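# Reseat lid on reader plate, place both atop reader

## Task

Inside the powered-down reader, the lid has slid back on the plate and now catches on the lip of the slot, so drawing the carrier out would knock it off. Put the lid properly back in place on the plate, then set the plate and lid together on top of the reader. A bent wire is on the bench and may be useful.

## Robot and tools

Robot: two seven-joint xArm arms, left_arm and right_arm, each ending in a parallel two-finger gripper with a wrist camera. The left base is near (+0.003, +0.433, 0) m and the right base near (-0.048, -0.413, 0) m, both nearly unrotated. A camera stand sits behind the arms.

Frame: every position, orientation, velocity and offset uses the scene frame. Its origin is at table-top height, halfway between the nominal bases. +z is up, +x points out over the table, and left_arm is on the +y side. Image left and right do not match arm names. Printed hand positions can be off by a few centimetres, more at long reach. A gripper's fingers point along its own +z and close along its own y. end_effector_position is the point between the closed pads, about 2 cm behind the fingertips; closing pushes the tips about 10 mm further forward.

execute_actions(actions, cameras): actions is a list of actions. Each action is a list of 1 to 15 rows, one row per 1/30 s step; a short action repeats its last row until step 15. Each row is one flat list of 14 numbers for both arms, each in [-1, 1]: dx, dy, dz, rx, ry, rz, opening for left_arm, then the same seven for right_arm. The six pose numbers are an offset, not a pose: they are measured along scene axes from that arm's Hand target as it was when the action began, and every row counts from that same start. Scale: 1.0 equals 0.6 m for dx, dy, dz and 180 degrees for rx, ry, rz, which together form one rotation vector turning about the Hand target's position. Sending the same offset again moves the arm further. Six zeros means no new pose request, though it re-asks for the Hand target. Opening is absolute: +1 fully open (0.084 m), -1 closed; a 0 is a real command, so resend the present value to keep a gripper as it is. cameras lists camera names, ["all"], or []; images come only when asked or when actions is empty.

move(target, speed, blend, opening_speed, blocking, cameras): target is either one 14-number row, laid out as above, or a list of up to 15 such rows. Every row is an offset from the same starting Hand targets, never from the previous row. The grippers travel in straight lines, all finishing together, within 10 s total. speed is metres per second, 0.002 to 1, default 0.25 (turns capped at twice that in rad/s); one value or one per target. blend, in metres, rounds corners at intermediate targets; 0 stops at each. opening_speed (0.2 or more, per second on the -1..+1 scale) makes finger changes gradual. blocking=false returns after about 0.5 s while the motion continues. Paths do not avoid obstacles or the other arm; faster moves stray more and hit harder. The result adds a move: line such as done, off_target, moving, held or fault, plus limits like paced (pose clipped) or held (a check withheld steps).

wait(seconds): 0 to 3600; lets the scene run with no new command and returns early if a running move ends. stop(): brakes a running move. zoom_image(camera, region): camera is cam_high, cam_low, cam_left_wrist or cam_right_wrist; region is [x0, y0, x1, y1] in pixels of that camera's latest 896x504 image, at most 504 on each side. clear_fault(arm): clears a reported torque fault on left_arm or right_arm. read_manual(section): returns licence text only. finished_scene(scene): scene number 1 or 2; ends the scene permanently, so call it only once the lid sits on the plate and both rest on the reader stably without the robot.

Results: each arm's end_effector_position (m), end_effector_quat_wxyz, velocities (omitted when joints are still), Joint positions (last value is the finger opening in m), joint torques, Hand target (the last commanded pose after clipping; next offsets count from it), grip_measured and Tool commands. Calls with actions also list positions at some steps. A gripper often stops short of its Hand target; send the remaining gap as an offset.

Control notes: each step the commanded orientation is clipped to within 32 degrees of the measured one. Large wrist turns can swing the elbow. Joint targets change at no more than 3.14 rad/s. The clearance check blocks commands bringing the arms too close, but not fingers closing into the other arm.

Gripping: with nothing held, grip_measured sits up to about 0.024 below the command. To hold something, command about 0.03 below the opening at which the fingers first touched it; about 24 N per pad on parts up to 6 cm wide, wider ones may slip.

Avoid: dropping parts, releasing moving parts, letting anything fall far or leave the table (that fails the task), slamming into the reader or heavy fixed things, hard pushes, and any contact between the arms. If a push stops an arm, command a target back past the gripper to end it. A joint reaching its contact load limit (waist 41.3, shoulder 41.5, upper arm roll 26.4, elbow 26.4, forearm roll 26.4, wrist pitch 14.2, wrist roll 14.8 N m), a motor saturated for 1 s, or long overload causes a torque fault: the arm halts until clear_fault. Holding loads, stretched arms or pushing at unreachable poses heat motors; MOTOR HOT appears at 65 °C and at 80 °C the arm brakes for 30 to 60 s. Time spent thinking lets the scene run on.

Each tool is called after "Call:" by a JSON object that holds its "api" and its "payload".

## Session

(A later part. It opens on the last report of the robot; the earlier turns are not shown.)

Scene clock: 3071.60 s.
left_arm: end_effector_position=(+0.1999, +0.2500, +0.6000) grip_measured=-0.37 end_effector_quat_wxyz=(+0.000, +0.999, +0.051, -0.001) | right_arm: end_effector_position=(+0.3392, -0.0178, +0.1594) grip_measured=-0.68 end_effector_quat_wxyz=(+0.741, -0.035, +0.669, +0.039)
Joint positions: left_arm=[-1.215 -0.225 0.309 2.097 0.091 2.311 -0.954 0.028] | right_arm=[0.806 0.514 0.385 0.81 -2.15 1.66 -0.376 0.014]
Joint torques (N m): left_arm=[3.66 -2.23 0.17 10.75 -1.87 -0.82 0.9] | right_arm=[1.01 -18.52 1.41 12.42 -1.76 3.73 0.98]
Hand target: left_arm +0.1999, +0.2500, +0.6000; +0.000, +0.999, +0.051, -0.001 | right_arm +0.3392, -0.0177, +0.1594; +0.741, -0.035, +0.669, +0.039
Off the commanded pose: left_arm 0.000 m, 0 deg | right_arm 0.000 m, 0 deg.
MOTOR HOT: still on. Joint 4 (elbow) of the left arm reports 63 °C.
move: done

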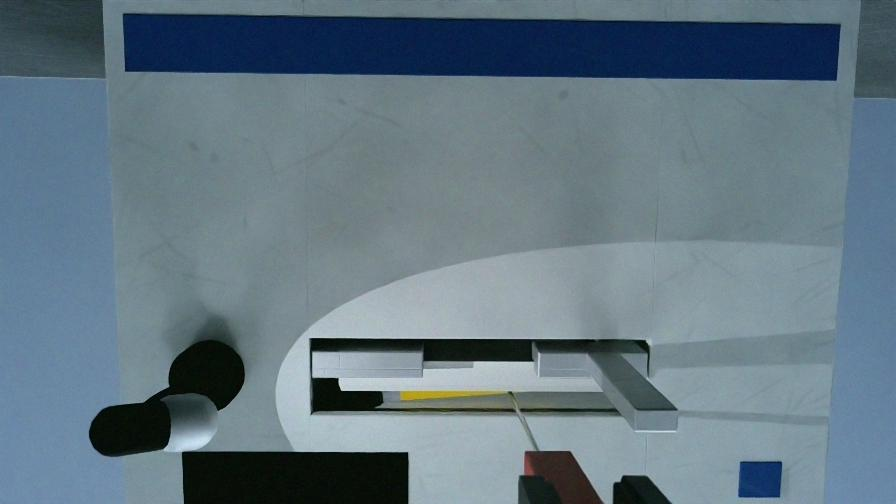

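Call:
{"api": "move", "payload": {"target": [[0,0,0,0,0,0,-0.35,-0.0068,-0.0007,-0.0272,0.00314,-0.0304,0,-0.8]], "speed": 0.04, "cameras": ["cam_right_wrist"]}}

Call:
{"api": "zoom_image", "payload": {"camera": "cam_right_wrist", "region": [240, 280, 680, 430]}}

Scene clock: 3087.60 s.
left_arm: end_effector_position=(+0.1999, +0.2500, +0.6000) grip_measured=-0.37 end_effector_quat_wxyz=(+0.000, +0.999, +0.051, -0.001) | right_arm: end_effector_position=(+0.3351, -0.0182, +0.1431) grip_measured=-0.68 end_effector_quat_wxyz=(+0.773, -0.033, +0.633, +0.041)
Joint positions: left_arm=[-1.215 -0.225 0.309 2.097 0.091 2.311 -0.954 0.028] | right_arm=[0.858 0.639 0.349 0.845 -2.18 1.818 -0.315 0.014]
Joint torques (N m): left_arm=[3.72 -2.01 0.08 10.65 -1.88 -0.83 0.88] | right_arm=[1.29 -19.75 1.6 11.55 -1.65 4 0.89]
Hand target: left_arm +0.1999, +0.2500, +0.6000; +0.000, +0.999, +0.051, -0.001 | right_arm +0.3351, -0.0182, +0.1431; +0.773, -0.033, +0.633, +0.041
Off the commanded pose: left_arm 0.000 m, 0 deg | right_arm 0.000 m, 0 deg.
MOTOR HOT: still on. Joint 4 (elbow) of the left arm reports 63 °C.
move: done

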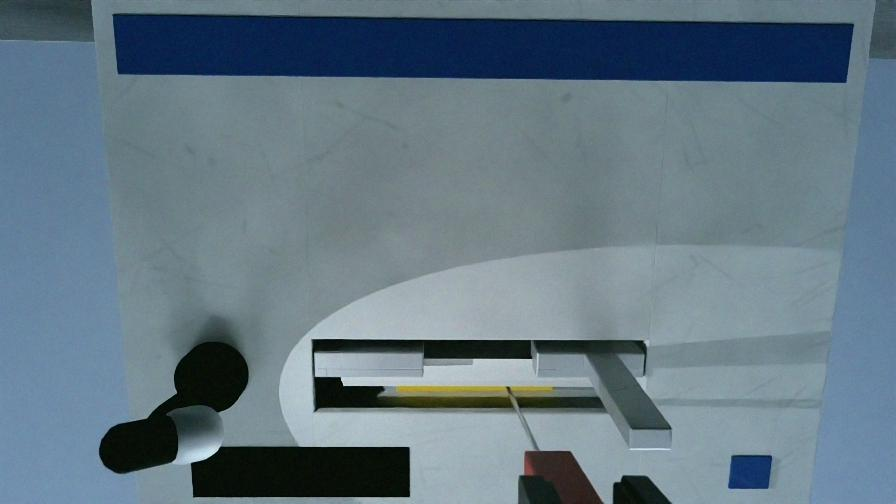

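Scaled by 1.145 from the camera's image (finer frame: 1280x720).

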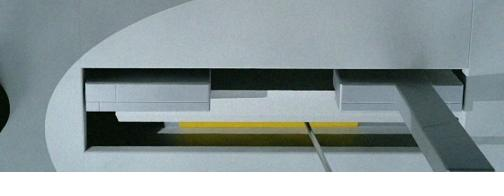

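Call:
{"api": "zoom_image", "payload": {"camera": "cam_right_wrist", "region": [330, 360, 630, 430]}}

Scaled by 1.680 from the camera's image (finer frame: 1280x720).

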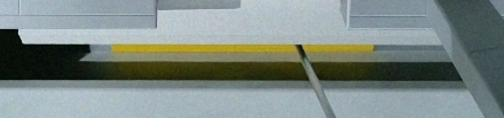

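Call:
{"api": "move", "payload": {"target": [[0,0,0,0,0,0,-0.35,-0.0124,-0.0013,0.0465,-0.006,0.058,0,-0.8]], "speed": 0.04, "cameras": ["cam_right_wrist"]}}

Call:
{"api": "zoom_image", "payload": {"camera": "cam_right_wrist", "region": [240, 340, 680, 450]}}

Scene clock: 3133.03 s.
left_arm: end_effector_position=(+0.1999, +0.2500, +0.6000) grip_measured=-0.37 end_effector_quat_wxyz=(+0.000, +0.999, +0.051, -0.001) | right_arm: end_effector_position=(+0.3277, -0.0189, +0.1710) grip_measured=-0.68 end_effector_quat_wxyz=(+0.711, -0.037, +0.701, +0.037)
Joint positions: left_arm=[-1.215 -0.225 0.309 2.097 0.091 2.311 -0.954 0.028] | right_arm=[0.776 0.404 0.429 0.771 -2.082 1.537 -0.428 0.014]
Joint torques (N m): left_arm=[3.7 -2.31 0.06 10.58 -1.76 -0.96 0.66] | right_arm=[-1.84 -23.28 3.57 9.77 0.73 0.97 -0.87]
Hand target: left_arm +0.1999, +0.2500, +0.6000; +0.000, +0.999, +0.051, -0.001 | right_arm +0.3277, -0.0189, +0.1710; +0.711, -0.037, +0.701, +0.037
Off the commanded pose: left_arm 0.000 m, 0 deg | right_arm 0.000 m, 0 deg.
MOTOR HOT: still on. Joint 4 (elbow) of the left arm reports 63 °C.
move: done

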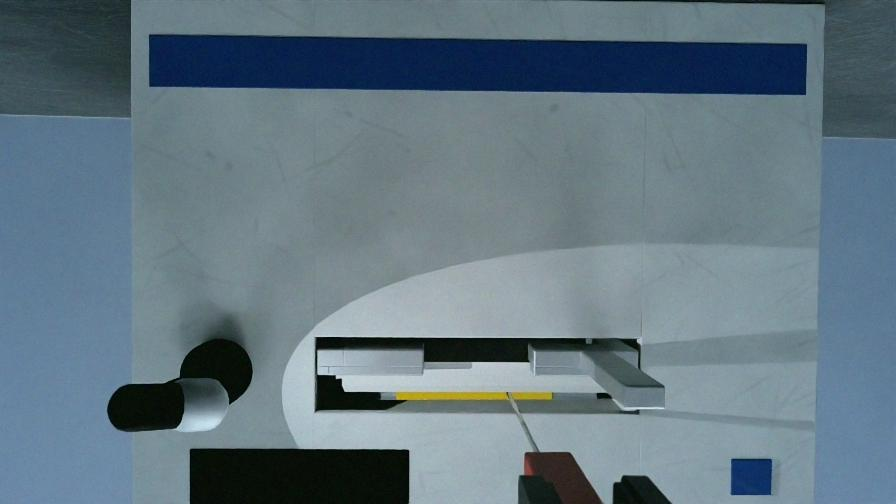

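Scaled by 1.145 from the camera's image (finer frame: 1280x720).

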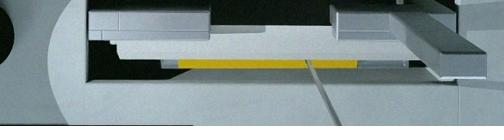

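Call:
{"api": "move", "payload": {"target": [[0,0,0,0,0,0,-0.35,0.0027,-0.026,0,0,0,0,-0.8],[0,0,0,0,0,0,-0.35,-0.0553,-0.032,0,0,0,0,-0.8]], "speed": 0.04, "cameras": ["cam_right_wrist"]}}

Call:
{"api": "zoom_image", "payload": {"camera": "cam_right_wrist", "region": [280, 320, 720, 430]}}

Scene clock: 3181.17 s.
left_arm: end_effector_position=(+0.1999, +0.2500, +0.6000) grip_measured=-0.37 end_effector_quat_wxyz=(+0.000, +0.999, +0.051, -0.001) | right_arm: end_effector_position=(+0.2945, -0.0382, +0.1710) grip_measured=-0.68 end_effector_quat_wxyz=(+0.711, -0.037, +0.701, +0.037)
Joint positions: left_arm=[-1.215 -0.225 0.309 2.097 0.091 2.311 -0.954 0.028] | right_arm=[0.805 0.346 0.47 0.673 -2.009 1.577 -0.392 0.014]
Joint torques (N m): left_arm=[3.84 -2.19 0.02 10.82 -1.71 -0.82 0.56] | right_arm=[1.25 -21.98 3.25 9.51 0.72 3.53 0.91]
Hand target: left_arm +0.1999, +0.2500, +0.6000; +0.000, +0.999, +0.051, -0.001 | right_arm +0.2945, -0.0381, +0.1710; +0.711, -0.037, +0.701, +0.037
Off the commanded pose: left_arm 0.000 m, 0 deg | right_arm 0.000 m, 0 deg.
MOTOR HOT: still on. Joint 4 (elbow) of the left arm reports 63 °C.
move: done

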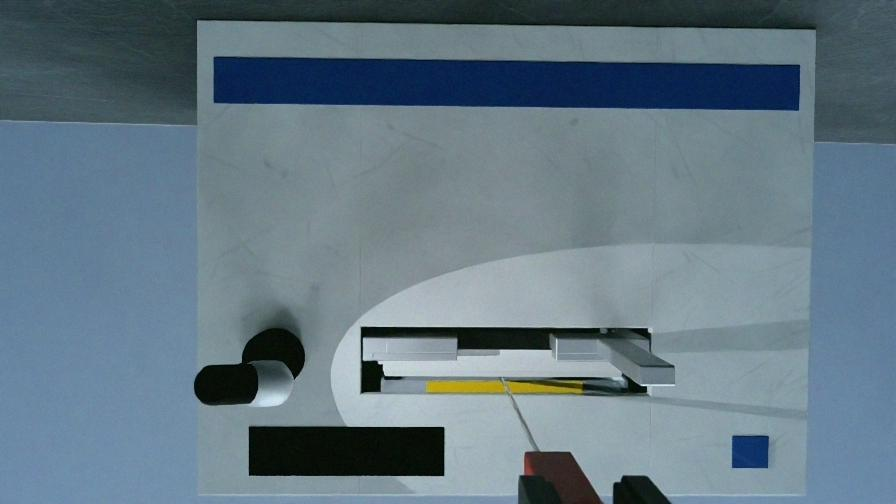

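Scaled by 1.145 from the camera's image (finer frame: 1280x720).

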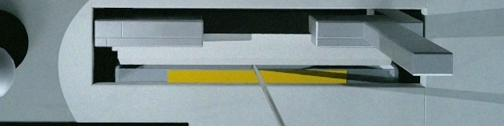

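Call:
{"api": "move", "payload": {"target": [[0,0,0,0,0,0,-0.35,-0.0066,-0.0007,0,0,0,0,-0.8]], "speed": 0.03, "cameras": ["cam_right_wrist"]}}

Call:
{"api": "zoom_image", "payload": {"camera": "cam_right_wrist", "region": [350, 320, 510, 410]}}

Call:
{"api": "zoom_image", "payload": {"camera": "cam_right_wrist", "region": [500, 320, 660, 410]}}

Scene clock: 3226.43 s.
left_arm: end_effector_position=(+0.1999, +0.2500, +0.6000) grip_measured=-0.37 end_effector_quat_wxyz=(+0.000, +0.999, +0.051, -0.001) | right_arm: end_effector_position=(+0.2905, -0.0386, +0.1710) grip_measured=-0.68 end_effector_quat_wxyz=(+0.711, -0.037, +0.701, +0.037)
Joint positions: left_arm=[-1.215 -0.225 0.309 2.097 0.091 2.311 -0.954 0.028] | right_arm=[0.81 0.343 0.476 0.668 -1.999 1.583 -0.39 0.014]
Joint torques (N m): left_arm=[3.62 -2.51 -0.06 10.42 -1.98 -1.01 0.62] | right_arm=[1.59 -21.79 3.75 9.1 0.73 3.28 0.83]
Hand target: left_arm +0.1999, +0.2500, +0.6000; +0.000, +0.999, +0.051, -0.001 | right_arm +0.2905, -0.0386, +0.1710; +0.711, -0.037, +0.701, +0.037
Off the commanded pose: left_arm 0.000 m, 0 deg | right_arm 0.000 m, 0 deg.
MOTOR HOT: still on. Joint 4 (elbow) of the left arm reports 63 °C.
move: done

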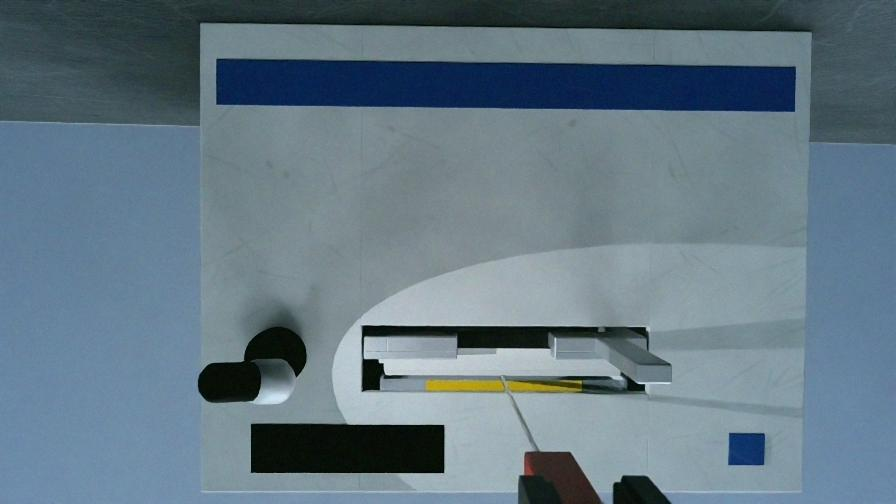

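Scaled by 3.150 from the camera's image (finer frame: 1280x720).

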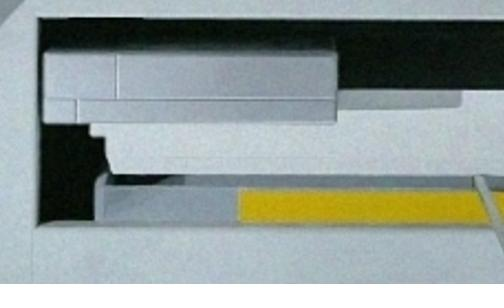

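Scaled by 3.150 from the camera's image (finer frame: 1280x720).

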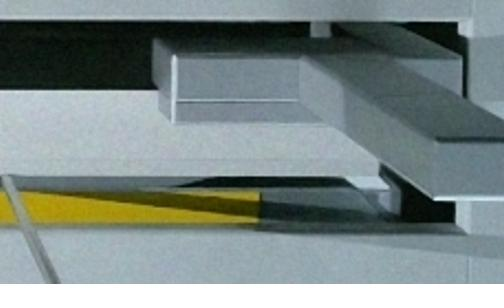

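Call:
{"api": "move", "payload": {"target": [[0,0,0,0,0,0,-0.35,-0.0014,0.0134,0.0087,0.4968,0.0558,0.0044,-0.8]], "speed": 0.25, "cameras": ["cam_right_wrist"]}}

Call:
{"api": "zoom_image", "payload": {"camera": "cam_right_wrist", "region": [420, 180, 560, 480]}}

Scene clock: 3284.77 s.
left_arm: end_effector_position=(+0.1999, +0.2500, +0.6000) grip_measured=-0.37 end_effector_quat_wxyz=(+0.000, +0.999, +0.051, -0.001) | right_arm: end_effector_position=(+0.2897, -0.0305, +0.1762) grip_measured=-0.68 end_effector_quat_wxyz=(+0.473, +0.473, +0.525, +0.526)
Joint positions: left_arm=[-1.215 -0.225 0.309 2.097 0.091 2.311 -0.954 0.028] | right_arm=[0.721 0.348 0.574 0.685 -2.002 1.587 1.142 0.014]
Joint torques (N m): left_arm=[3.58 -2.32 -0.09 10.5 -1.84 -1.04 0.52] | right_arm=[-2 -14.86 3.83 10.12 -1.9 3.43 1]
Hand target: left_arm +0.1999, +0.2500, +0.6000; +0.000, +0.999, +0.051, -0.001 | right_arm +0.2897, -0.0305, +0.1762; +0.473, +0.472, +0.525, +0.526
Off the commanded pose: left_arm 0.000 m, 0 deg | right_arm 0.000 m, 0 deg.
MOTOR HOT: still on. Joint 4 (elbow) of the left arm reports 63 °C.
move: done

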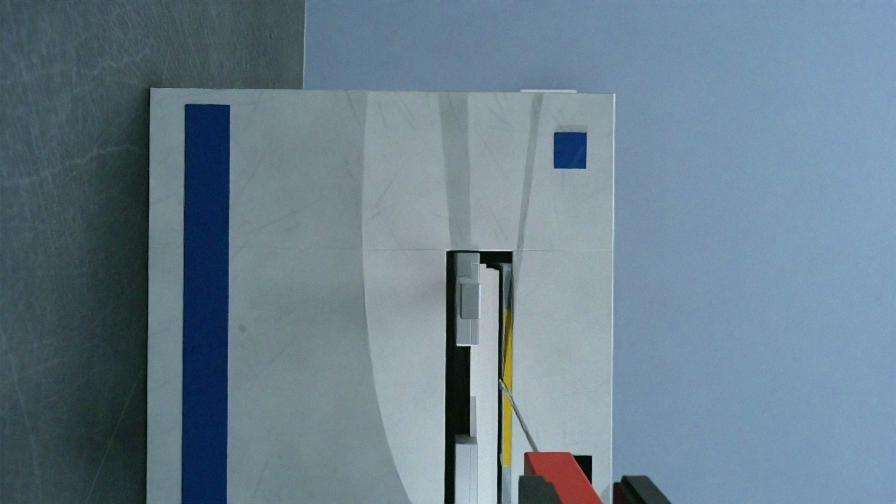

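Scaled by 1.680 from the camera's image (finer frame: 1280x720).

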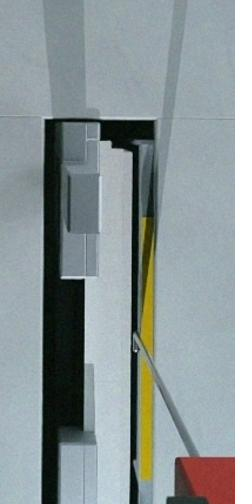

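Call:
{"api": "move", "payload": {"target": [[0,0,0,0,0,0,-0.35,-0.0663,-0.0068,0,0,0,0,-0.8]], "speed": 0.05, "cameras": ["cam_right_wrist"]}}

Call:
{"api": "zoom_image", "payload": {"camera": "cam_right_wrist", "region": [420, 220, 560, 480]}}

Scene clock: 3301.33 s.
left_arm: end_effector_position=(+0.1999, +0.2500, +0.6000) grip_measured=-0.37 end_effector_quat_wxyz=(+0.000, +0.999, +0.051, -0.001) | right_arm: end_effector_position=(+0.2499, -0.0346, +0.1762) grip_measured=-0.68 end_effector_quat_wxyz=(+0.473, +0.472, +0.525, +0.526)
Joint positions: left_arm=[-1.215 -0.225 0.309 2.097 0.091 2.311 -0.954 0.028] | right_arm=[0.776 0.33 0.632 0.643 -1.898 1.645 1.158 0.014]
Joint torques (N m): left_arm=[3.64 -2.01 -0.17 10.52 -1.68 -1.06 0.48] | right_arm=[1.08 -20.54 3.91 9.5 0.51 3.42 1.04]
Hand target: left_arm +0.1999, +0.2500, +0.6000; +0.000, +0.999, +0.051, -0.001 | right_arm +0.2499, -0.0346, +0.1762; +0.473, +0.472, +0.525, +0.526
Off the commanded pose: left_arm 0.000 m, 0 deg | right_arm 0.000 m, 0 deg.
MOTOR HOT: still on. Joint 4 (elbow) of the left arm reports 63 °C.
move: done

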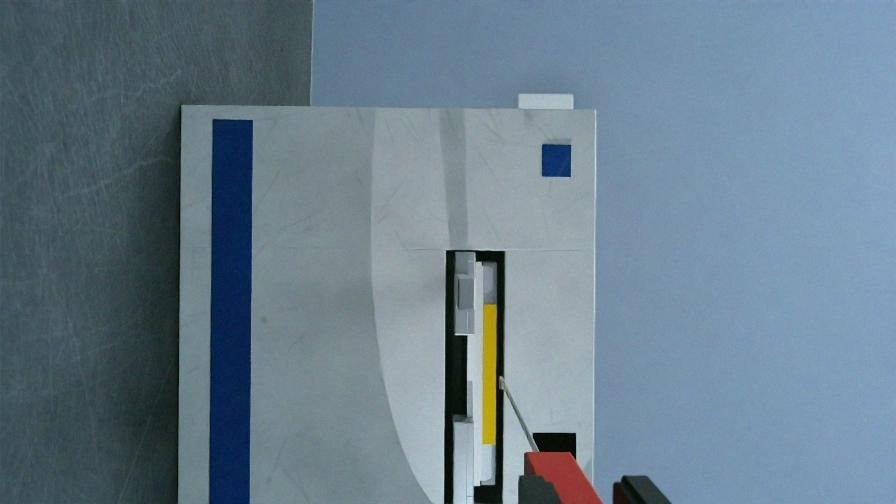

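Scaled by 1.938 from the camera's image (finer frame: 1280x720).

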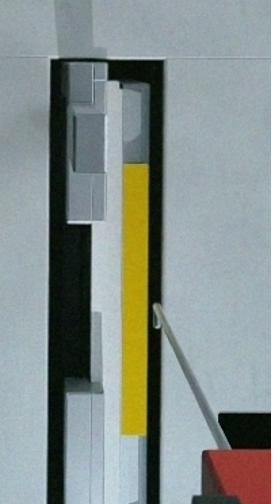

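Call:
{"api": "move", "payload": {"target": [[0,0,0,0,0,0,-0.35,-0.0995,-0.0103,0,0,0,0,-0.8],[0.1667,-0.1667,-0.3,0,0,0,-0.35,0,-0.209,0.306,0,0,0,-0.8],[0.3952,-0.3625,-0.5833,0,0,0,-0.35,0,-0.209,0.306,0,0,0,-0.8]], "speed": [0.12,0.2,0.15], "blend": [0.02,0.03,0], "cameras": ["cam_left_wrist","cam_high"]}}

Scene clock: 3395.10 s.
left_arm: end_effector_position=(+0.4370, +0.0325, +0.2500) grip_measured=-0.37 end_effector_quat_wxyz=(+0.000, +0.999, +0.051, -0.001) | right_arm: end_effector_position=(+0.2499, -0.1600, +0.3598) grip_measured=-0.68 end_effector_quat_wxyz=(+0.473, +0.472, +0.525, +0.526)
Joint positions: left_arm=[-1.075 0.435 0.433 1.716 -0.184 1.322 -0.735 0.028] | right_arm=[0.78 -0.789 0.356 0.286 -1.723 0.924 0.661 0.014]
Joint torques (N m): left_arm=[3.77 -15.73 1.91 17.8 -1.7 -0.9 0.91] | right_arm=[-1.96 -5.78 -3.29 18.49 -1.51 0.84 -0.67]
Hand target: left_arm +0.4370, +0.0325, +0.2500; +0.000, +0.999, +0.051, -0.001 | right_arm +0.2499, -0.1600, +0.3598; +0.473, +0.472, +0.525, +0.526
Off the commanded pose: left_arm 0.000 m, 0 deg | right_arm 0.000 m, 0 deg.
MOTOR HOT: cleared for the motors of the left arm.
move: done
Images, in order (width x height): cam_high 896x504, cam_left_wrist 896x504.

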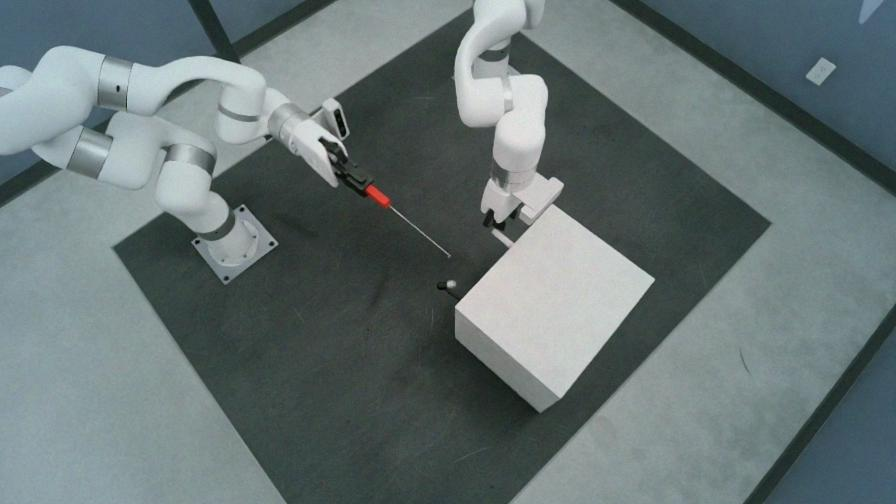

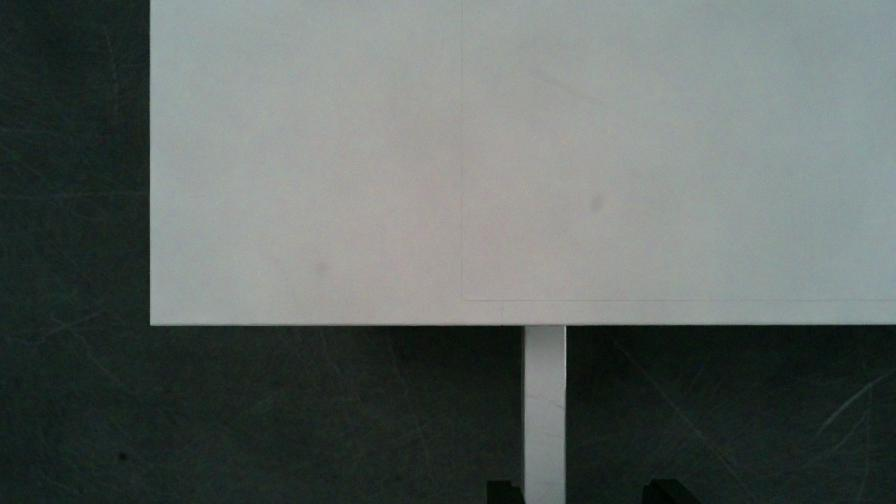

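Call:
{"api": "move", "payload": {"target": [[0.0005,-0.005,-0.145,0,0,0,-0.35,0,0,0,0,0,0,-0.8],[0.0005,-0.005,-0.145,0,0,0,-0.76,0,0,0,0,0,0,-0.8]], "speed": 0.12, "cameras": ["cam_left_wrist"]}}

Scene clock: 3411.47 s.
left_arm: end_effector_position=(+0.4373, +0.0296, +0.1630) grip_measured=-0.69 end_effector_quat_wxyz=(+0.000, +0.999, +0.051, -0.001) | right_arm: end_effector_position=(+0.2499, -0.1600, +0.3598) grip_measured=-0.68 end_effector_quat_wxyz=(+0.473, +0.472, +0.525, +0.526)
Joint positions: left_arm=[-1.081 0.496 0.415 1.552 -0.217 1.103 -0.714 0.014] | right_arm=[0.78 -0.789 0.356 0.286 -1.723 0.924 0.661 0.014]
Joint torques (N m): left_arm=[1.17 -16.31 1.92 16.02 -1.37 -1.6 -0.2] | right_arm=[-1.9 -5.89 -3.25 18.57 -1.42 1.37 -0.36]
Hand target: left_arm +0.4373, +0.0295, +0.1630; +0.000, +0.999, +0.051, -0.001 | right_arm +0.2499, -0.1600, +0.3598; +0.473, +0.472, +0.525, +0.526
Off the commanded pose: left_arm 0.000 m, 0 deg | right_arm 0.000 m, 0 deg.
MOTOR HOT: joint 4 (elbow) of the left arm reports 67 °C; the controller stops that arm at 80 °C. To cool a motor, set the load down, stop pushing, or move to a pose that needs little force. At that limit the left arm can sag while its brakes close.
move: done

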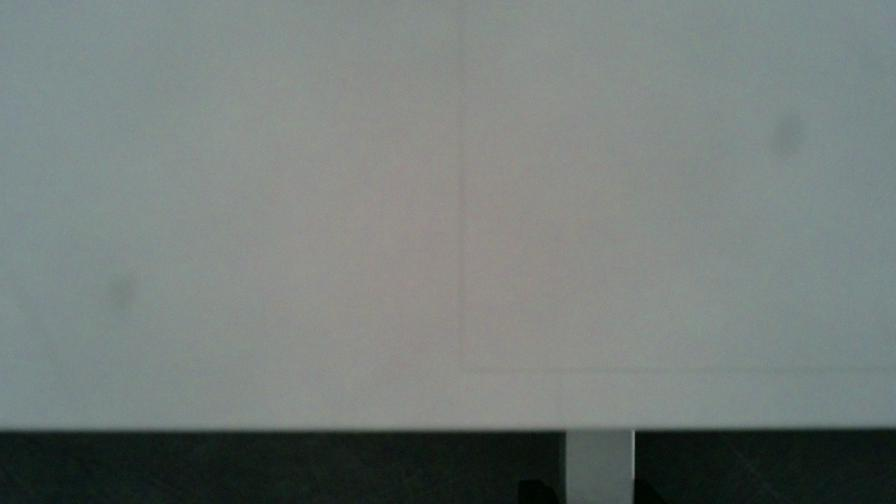

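Call:
{"api": "move", "payload": {"target": [[-0.0829,-0.0086,0,0,0,0,-0.76,0,0,0,0,0,0,-0.8]], "speed": 0.05, "cameras": ["cam_left_wrist","cam_high"]}}

Scene clock: 3418.83 s.
left_arm: end_effector_position=(+0.3876, +0.0244, +0.1630) grip_measured=-0.69 end_effector_quat_wxyz=(+0.000, +0.999, +0.051, -0.001) | right_arm: end_effector_position=(+0.2499, -0.1600, +0.3598) grip_measured=-0.68 end_effector_quat_wxyz=(+0.473, +0.472, +0.525, +0.526)
Joint positions: left_arm=[-1.172 0.384 0.413 1.392 -0.175 1.045 -0.8 0.014] | right_arm=[0.78 -0.789 0.356 0.286 -1.723 0.924 0.661 0.014]
Joint torques (N m): left_arm=[-8.49 -20.44 -0.05 16.75 0.23 -2.09 -1.11] | right_arm=[-1.92 -5.78 -2.8 18.65 -1.31 1.85 -0.19]
Hand target: left_arm +0.3876, +0.0244, +0.1630; +0.000, +0.999, +0.051, -0.001 | right_arm +0.2499, -0.1600, +0.3598; +0.473, +0.472, +0.525, +0.526
Off the commanded pose: left_arm 0.000 m, 0 deg | right_arm 0.000 m, 0 deg.
MOTOR HOT: still on. Joint 4 (elbow) of the left arm reports 68 °C.
move: done
Images, in order (width x height): cam_high 896x504, cam_left_wrist 896x504.

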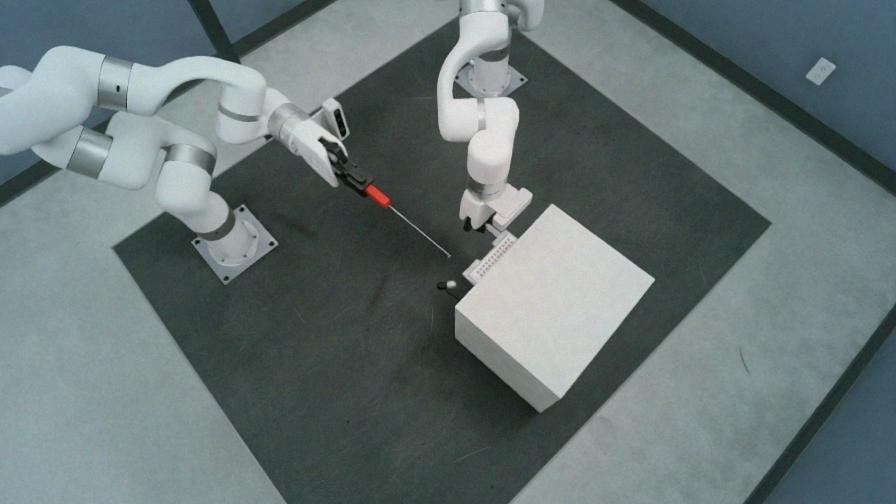

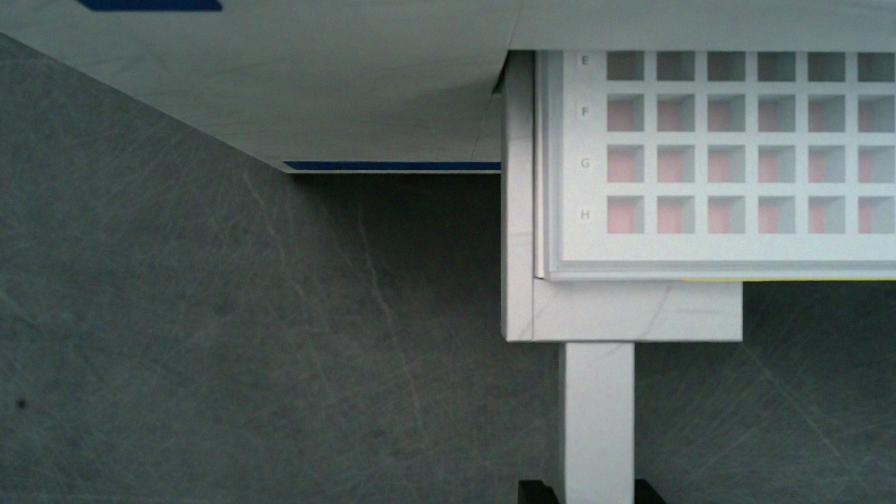

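Call:
{"api": "move", "payload": {"target": [[-0.0829,-0.0086,0,0,0,0,-0.76,0,0,0,0,0,0,-0.8]], "speed": 0.06, "cameras": ["cam_left_wrist"]}}

Scene clock: 3429.33 s.
left_arm: end_effector_position=(+0.3379, +0.0192, +0.1630) grip_measured=-0.69 end_effector_quat_wxyz=(+0.000, +0.999, +0.051, -0.001) | right_arm: end_effector_position=(+0.2499, -0.1600, +0.3598) grip_measured=-0.68 end_effector_quat_wxyz=(+0.473, +0.472, +0.525, +0.526)
Joint positions: left_arm=[-1.254 0.284 0.401 1.259 -0.131 1.001 -0.9 0.014] | right_arm=[0.78 -0.789 0.356 0.286 -1.723 0.924 0.661 0.014]
Joint torques (N m): left_arm=[-10.59 -19.82 -1.98 19.01 -0.11 -3.1 -1.18] | right_arm=[-1.64 -5.73 -2.54 18.62 -1.22 1.82 0.1]
Hand target: left_arm +0.3379, +0.0192, +0.1630; +0.000, +0.999, +0.051, -0.001 | right_arm +0.2499, -0.1600, +0.3598; +0.473, +0.472, +0.525, +0.526
Off the commanded pose: left_arm 0.000 m, 0 deg | right_arm 0.000 m, 0 deg.
MOTOR HOT: still on. Joint 4 (elbow) of the left arm reports 71 °C.
move: done

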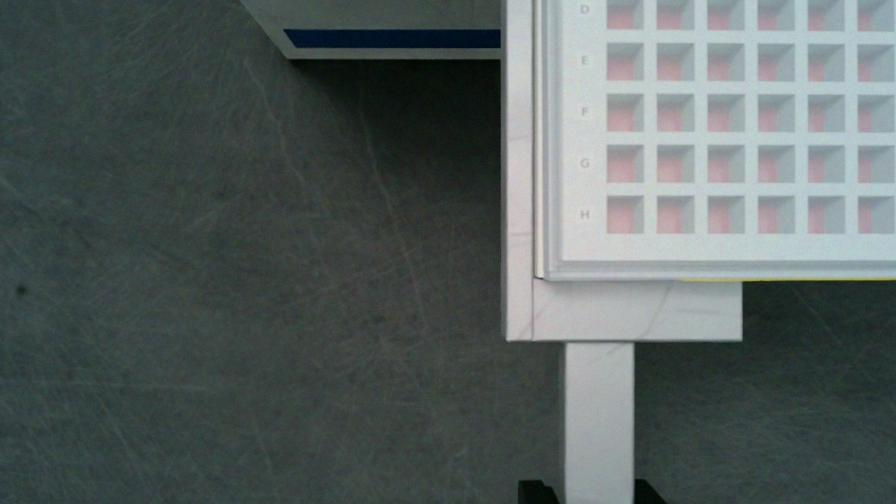

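Call:
{"api": "move", "payload": {"target": [[-0.0133,-0.0014,0,0,0,0,-0.76,0,0,0,0,0,0,-0.8]], "speed": 0.05, "cameras": []}}

Call:
{"api": "move", "payload": {"target": [[0,0,0,0,0,0,-0.5,0,0,0,0,0,0,-0.8]], "opening_speed": 0.4, "cameras": ["cam_left_wrist"]}}

Scene clock: 3533.20 s.
left_arm: end_effector_position=(+0.3377, +0.0204, +0.1602) grip_measured=-0.69 end_effector_quat_wxyz=(-0.002, +0.999, +0.051, -0.001) end_effector_velocity=(+0.003, -0.005, +0.008) end_effector_angular_velocity=(-0.017, -0.011, -0.001) | right_arm: end_effector_position=(+0.2499, -0.1600, +0.3598) grip_measured=-0.68 end_effector_quat_wxyz=(+0.473, +0.472, +0.525, +0.526)
Joint positions: left_arm=[-1.254 0.286 0.401 1.254 -0.131 0.998 -0.901 0.014] | right_arm=[0.78 -0.789 0.356 0.286 -1.723 0.924 0.661 0.014]
Joint velocities: left_arm=[0 -0.007 -0.001 0.01 0 -0.005 0 0] | right_arm=[within noise]
Joint torques (N m): left_arm=[0.13 -13.11 1.52 10.27 -0.14 -0.4 -0.06] | right_arm=[-0.1 -5.7 -2.55 18.59 -0.04 1.25 0.16]
Hand target: left_arm +0.3377, +0.0203, +0.1602; -0.002, +0.999, +0.051, -0.001 (not the last commanded pose) | right_arm +0.2499, -0.1600, +0.3598; +0.473, +0.472, +0.525, +0.526
Tool commands: left_gripper/opening=-0.76 right_gripper/opening=-0.8
Off the commanded pose: right_arm 0.000 m, 0 deg.
OVER-TEMPERATURE FAULT: BRAKES ON. Before this call, joint 4 (elbow) of the left arm reached 80 °C; the stop lasted 51 seconds. The left arm may have sagged or run on as its brakes closed, and pressed harder on what it touched. The left arm ran none of this call's commands: an arm, its gripper or tool too, takes no command until a result says that it accepts commands again. In this call the stop used 56 of the actions that the scene allows. The left arm's brakes are open: its gripper holds where the fault left it, with its grip as last carried out. The left arm accepts commands again.
move: fault (left_arm)

not run: an earlier result of this reply reported a fault or no control. Calls in your next reply go to the robot.

Call:
{"api": "move", "payload": {"target": [[0,0,0,0,0,0,-0.5,0,0,0,0,0,0,-0.8]], "opening_speed": 0.4, "cameras": ["cam_left_wrist"]}}

Scene clock: 3540.63 s.
left_arm: end_effector_position=(+0.3377, +0.0204, +0.1602) grip_measured=-0.52 end_effector_quat_wxyz=(-0.002, +0.999, +0.051, -0.001) | right_arm: end_effector_position=(+0.2499, -0.1600, +0.3598) grip_measured=-0.68 end_effector_quat_wxyz=(+0.473, +0.472, +0.525, +0.526)
Joint positions: left_arm=[-1.254 0.286 0.401 1.254 -0.131 0.998 -0.901 0.021] | right_arm=[0.78 -0.789 0.356 0.286 -1.723 0.924 0.661 0.014]
Joint torques (N m): left_arm=[-0.75 -18.82 2.3 17.26 -0.3 -1.52 0.15] | right_arm=[-0.11 -5.47 -2.43 18.63 -0.03 1.19 0.09]
Hand target: left_arm +0.3377, +0.0203, +0.1602; -0.002, +0.999, +0.051, -0.001 | right_arm +0.2499, -0.1600, +0.3598; +0.473, +0.472, +0.525, +0.526
Off the commanded pose: left_arm 0.000 m, 0 deg | right_arm 0.000 m, 0 deg.
move: done

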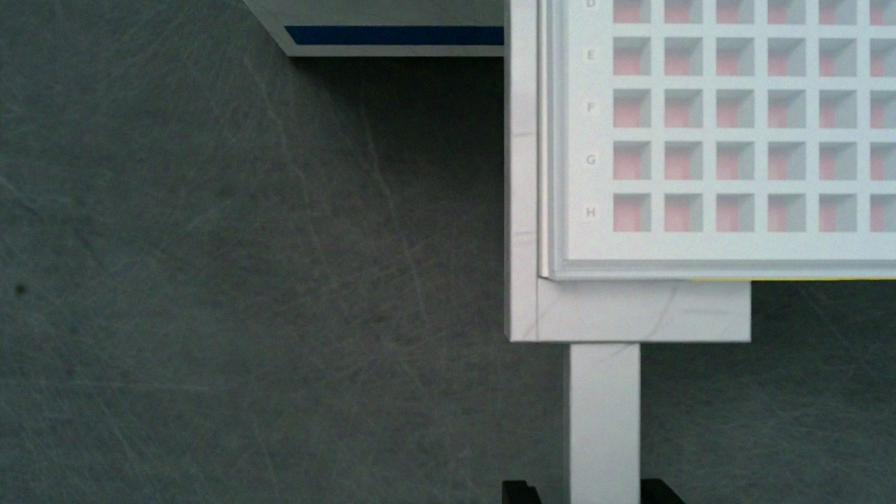

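Call:
{"api": "move", "payload": {"target": [[0,0,0,0,0,0,-0.76,0,0,0,0,0,0,-0.8],[-0.0133,-0.0014,0,0,0,0,-0.76,0,0,0,0,0,0,-0.8],[-0.0133,-0.0014,0,0,0,0,-0.35,0,0,0,0,0,0,-0.8],[-0.0133,-0.0014,0.15,0,0,0,-0.35,0,0,0,0,0,0,-0.8],[-0.2295,0.3827,0.733,0,0,0,-0.35,0,0,0,0,0,0,-0.8]], "speed": [0.05,0.05,0.05,0.12,0.25], "blend": [0,0,0,0.03,0], "cameras": ["cam_left_wrist","cam_high"]}}

Scene clock: 3562.87 s.
left_arm: end_effector_position=(+0.2000, +0.2500, +0.6000) grip_measured=-0.37 end_effector_quat_wxyz=(-0.002, +0.999, +0.051, -0.001) | right_arm: end_effector_position=(+0.2499, -0.1600, +0.3598) grip_measured=-0.68 end_effector_quat_wxyz=(+0.473, +0.472, +0.525, +0.526)
Joint positions: left_arm=[-1.302 -0.227 0.365 2.103 0.11 2.317 -0.975 0.028] | right_arm=[0.78 -0.789 0.356 0.286 -1.723 0.924 0.661 0.014]
Joint torques (N m): left_arm=[3.93 -1.89 -0.34 10.53 -1.75 -0.78 0.84] | right_arm=[0.15 -5.6 -2.34 18.59 0.28 0.96 0.14]
Hand target: left_arm +0.2000, +0.2500, +0.6000; -0.002, +0.999, +0.051, -0.001 | right_arm +0.2499, -0.1600, +0.3598; +0.473, +0.472, +0.525, +0.526
Off the commanded pose: left_arm 0.000 m, 0 deg | right_arm 0.000 m, 0 deg.
MOTOR HOT: joint 4 (elbow) of the left arm reports 68 °C; the controller stops that arm at 80 °C. To cool a motor, set the load down, stop pushing, or move to a pose that needs little force. At that limit the left arm can sag while its brakes close.
move: done
Images, in order (width x height): cam_high 896x504, cam_left_wrist 896x504.

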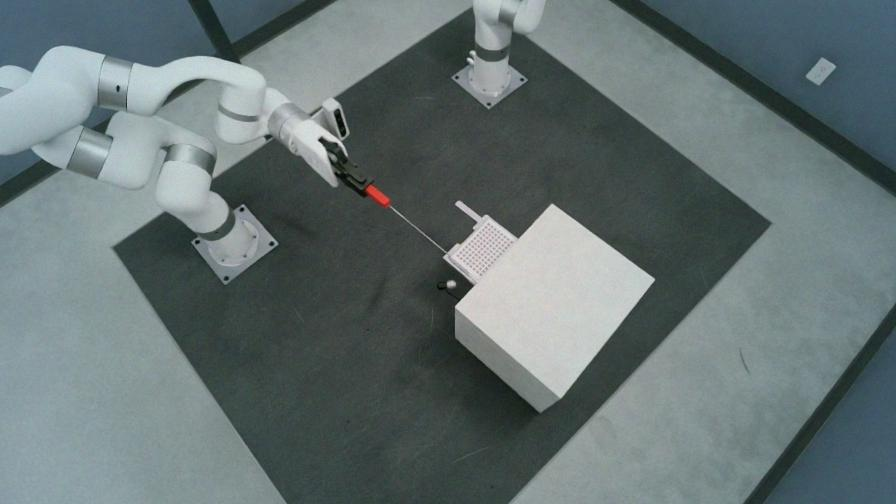

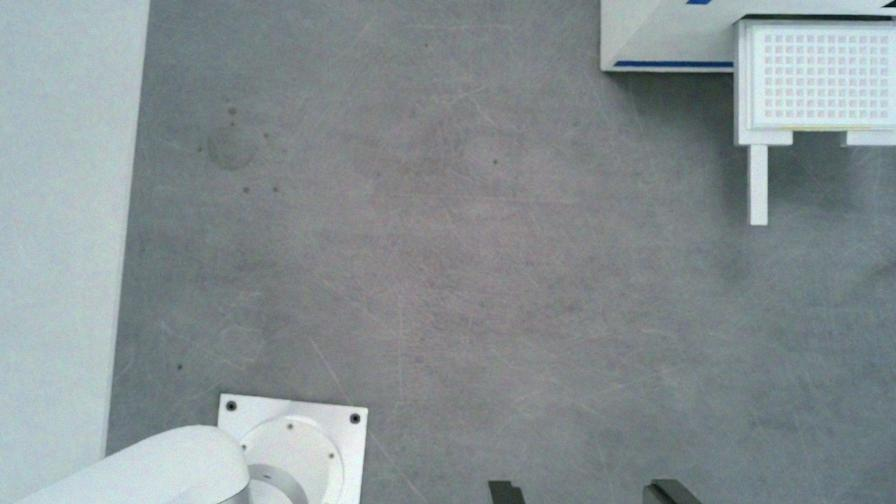

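Call:
{"api": "move", "payload": {"target": [[0,0,0,0,0,0,-0.35,0.2345,0.405,-0.1163,0,0,0,-0.8],[0,0,0,0,0,0,-0.35,0.3338,0.4153,-0.183,0,0,0,-0.8]], "speed": [0.2,0.1], "blend": [0.02,0], "cameras": ["cam_right_wrist"]}}

Scene clock: 3609.83 s.
left_arm: end_effector_position=(+0.2000, +0.2500, +0.6000) grip_measured=-0.37 end_effector_quat_wxyz=(-0.002, +0.999, +0.051, -0.001) | right_arm: end_effector_position=(+0.4502, +0.0892, +0.2500) grip_measured=-0.68 end_effector_quat_wxyz=(+0.473, +0.472, +0.525, +0.526)
Joint positions: left_arm=[-1.302 -0.227 0.365 2.103 0.11 2.317 -0.975 0.028] | right_arm=[0.675 0.58 0.417 1.329 -2.173 1.278 0.801 0.014]
Joint torques (N m): left_arm=[3.64 -2.08 -0.13 10.83 -1.73 -0.69 0.94] | right_arm=[-1.82 -23.79 3.12 18.4 -2.02 0.82 -0.42]
Hand target: left_arm +0.2000, +0.2500, +0.6000; -0.002, +0.999, +0.051, -0.001 | right_arm +0.4502, +0.0892, +0.2500; +0.473, +0.472, +0.525, +0.526
Off the commanded pose: left_arm 0.000 m, 0 deg | right_arm 0.000 m, 0 deg.
MOTOR HOT: still on. Joint 4 (elbow) of the left arm reports 64 °C.
move: done

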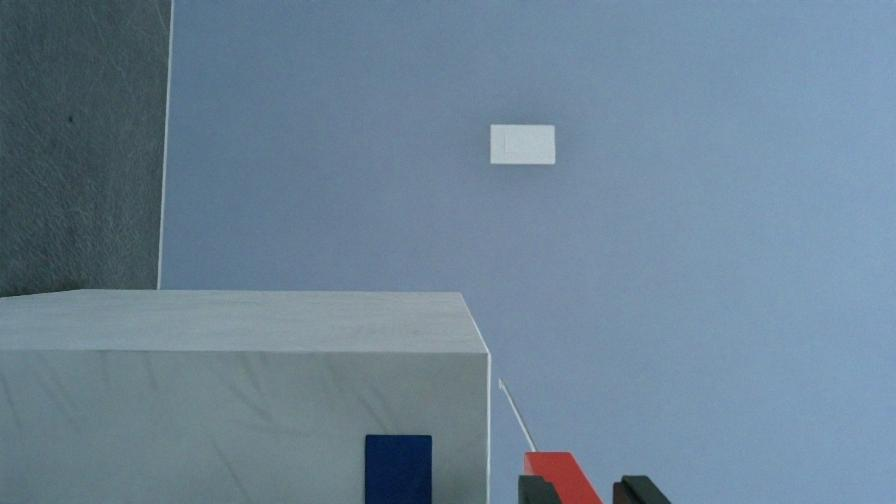

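Call:
{"api": "move", "payload": {"target": [[0,0,0,0,0,0,-0.35,0,0,-0.0225,0,0,0,-0.8]], "speed": 0.04, "cameras": ["cam_right_wrist"]}}

Call:
{"api": "zoom_image", "payload": {"camera": "cam_right_wrist", "region": [440, 330, 700, 504]}}

Scene clock: 3625.10 s.
left_arm: end_effector_position=(+0.2000, +0.2500, +0.6000) grip_measured=-0.37 end_effector_quat_wxyz=(-0.002, +0.999, +0.051, -0.001) | right_arm: end_effector_position=(+0.4502, +0.0892, +0.2368) grip_measured=-0.68 end_effector_quat_wxyz=(+0.473, +0.472, +0.525, +0.526)
Joint positions: left_arm=[-1.302 -0.227 0.365 2.103 0.11 2.317 -0.975 0.028] | right_arm=[0.681 0.606 0.412 1.33 -2.186 1.293 0.821 0.014]
Joint torques (N m): left_arm=[3.88 -1.83 0.04 10.72 -1.73 -0.74 0.76] | right_arm=[0.81 -16.16 2.2 11.61 -0.62 -0.21 0.9]
Hand target: left_arm +0.2000, +0.2500, +0.6000; -0.002, +0.999, +0.051, -0.001 | right_arm +0.4502, +0.0892, +0.2365; +0.473, +0.472, +0.525, +0.526
Off the commanded pose: left_arm 0.000 m, 0 deg | right_arm 0.000 m, 0 deg.
MOTOR HOT: still on. Joint 4 (elbow) of the left arm reports 63 °C.
move: done

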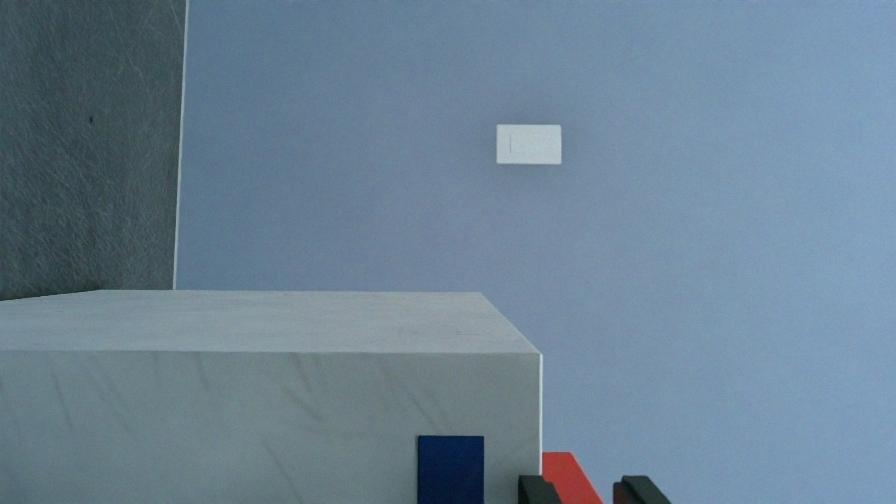

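Scaled by 1.938 from the camera's image (finer frame: 1280x720).

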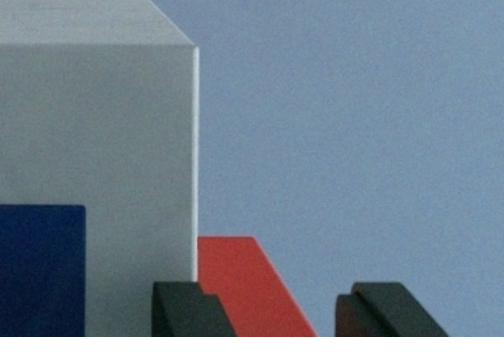

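Call:
{"api": "move", "payload": {"target": [[0,0,0,0,0,0,-0.35,0,0,0.0007,0,0,0,-0.8],[0,0,0,0,0,0,-0.35,0,0,0.0007,0,0,0,-0.45],[0,0,0,0,0,0,-0.35,-0.0829,-0.0086,0.0007,0,0,0,-0.45]], "speed": [0.03,0.03,0.08], "opening_speed": 0.6, "cameras": ["cam_right_wrist"]}}

Scene clock: 3640.87 s.
left_arm: end_effector_position=(+0.2000, +0.2500, +0.6000) grip_measured=-0.37 end_effector_quat_wxyz=(-0.002, +0.999, +0.051, -0.001) | right_arm: end_effector_position=(+0.4005, +0.0840, +0.2369) grip_measured=-0.47 end_effector_quat_wxyz=(+0.473, +0.472, +0.525, +0.526)
Joint positions: left_arm=[-1.302 -0.227 0.365 2.103 0.11 2.317 -0.975 0.028] | right_arm=[0.721 0.532 0.449 1.206 -2.123 1.373 0.848 0.024]
Joint torques (N m): left_arm=[3.67 -1.31 -0.19 10.65 -1.64 -0.72 0.97] | right_arm=[1.13 -28.95 4.98 13.94 0.42 2.97 1.02]
Hand target: left_arm +0.2000, +0.2500, +0.6000; -0.002, +0.999, +0.051, -0.001 | right_arm +0.4005, +0.0840, +0.2369; +0.473, +0.472, +0.525, +0.526
Off the commanded pose: left_arm 0.000 m, 0 deg | right_arm 0.000 m, 0 deg.
MOTOR HOT: still on. Joint 4 (elbow) of the left arm reports 63 °C.
move: done

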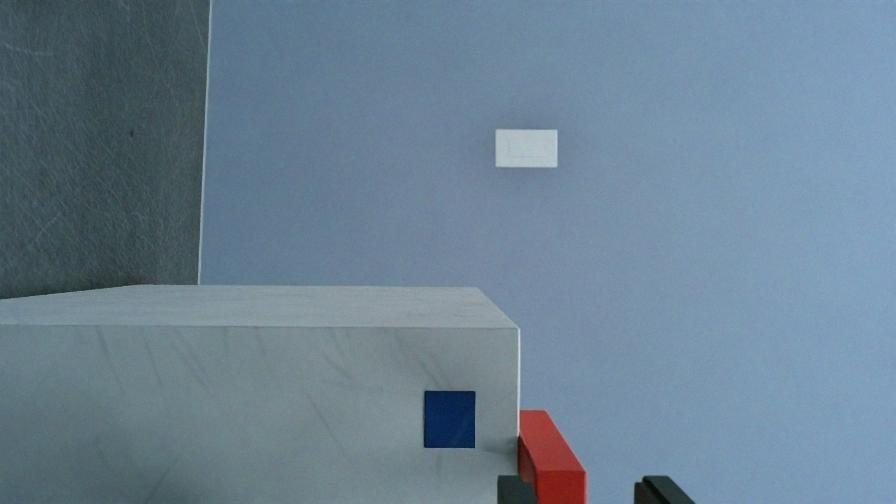

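Call:
{"api": "move", "payload": {"target": [[0,0,0,0,0,0,-0.35,-0.1558,-0.0162,0.005,0,0,0,-0.1],[0,0,0,0,0,0,-0.35,-0.1368,-0.1998,0.005,0,0,0,-0.1],[0,0,0,0,0,0,-0.35,-0.1368,-0.1998,-0.1115,0,0,0,-0.1]], "speed": 0.15, "blend": [0.03,0.02,0], "cameras": ["cam_right_wrist"]}}

Scene clock: 3667.70 s.
left_arm: end_effector_position=(+0.2000, +0.2500, +0.6000) grip_measured=-0.37 end_effector_quat_wxyz=(-0.002, +0.999, +0.051, -0.001) | right_arm: end_effector_position=(+0.3184, -0.0359, +0.1700) grip_measured=-0.11 end_effector_quat_wxyz=(+0.473, +0.472, +0.525, +0.526)
Joint positions: left_arm=[-1.302 -0.227 0.365 2.103 0.11 2.317 -0.975 0.028] | right_arm=[0.729 0.362 0.48 0.704 -2.071 1.538 1.16 0.039]
Joint torques (N m): left_arm=[3.12 -2.11 -0.29 10.54 -1.53 -0.67 0.99] | right_arm=[1.22 -15.51 1.41 13.47 -1.68 3.35 0.97]
Hand target: left_arm +0.2000, +0.2500, +0.6000; -0.002, +0.999, +0.051, -0.001 | right_arm +0.3184, -0.0359, +0.1700; +0.473, +0.472, +0.525, +0.526
Off the commanded pose: left_arm 0.000 m, 0 deg | right_arm 0.000 m, 0 deg.
MOTOR HOT: still on. Joint 4 (elbow) of the left arm reports 63 °C.
move: done

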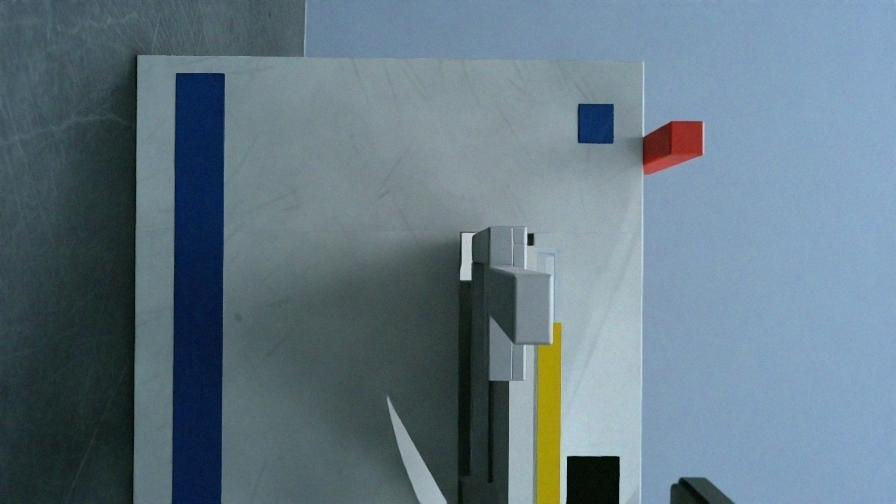

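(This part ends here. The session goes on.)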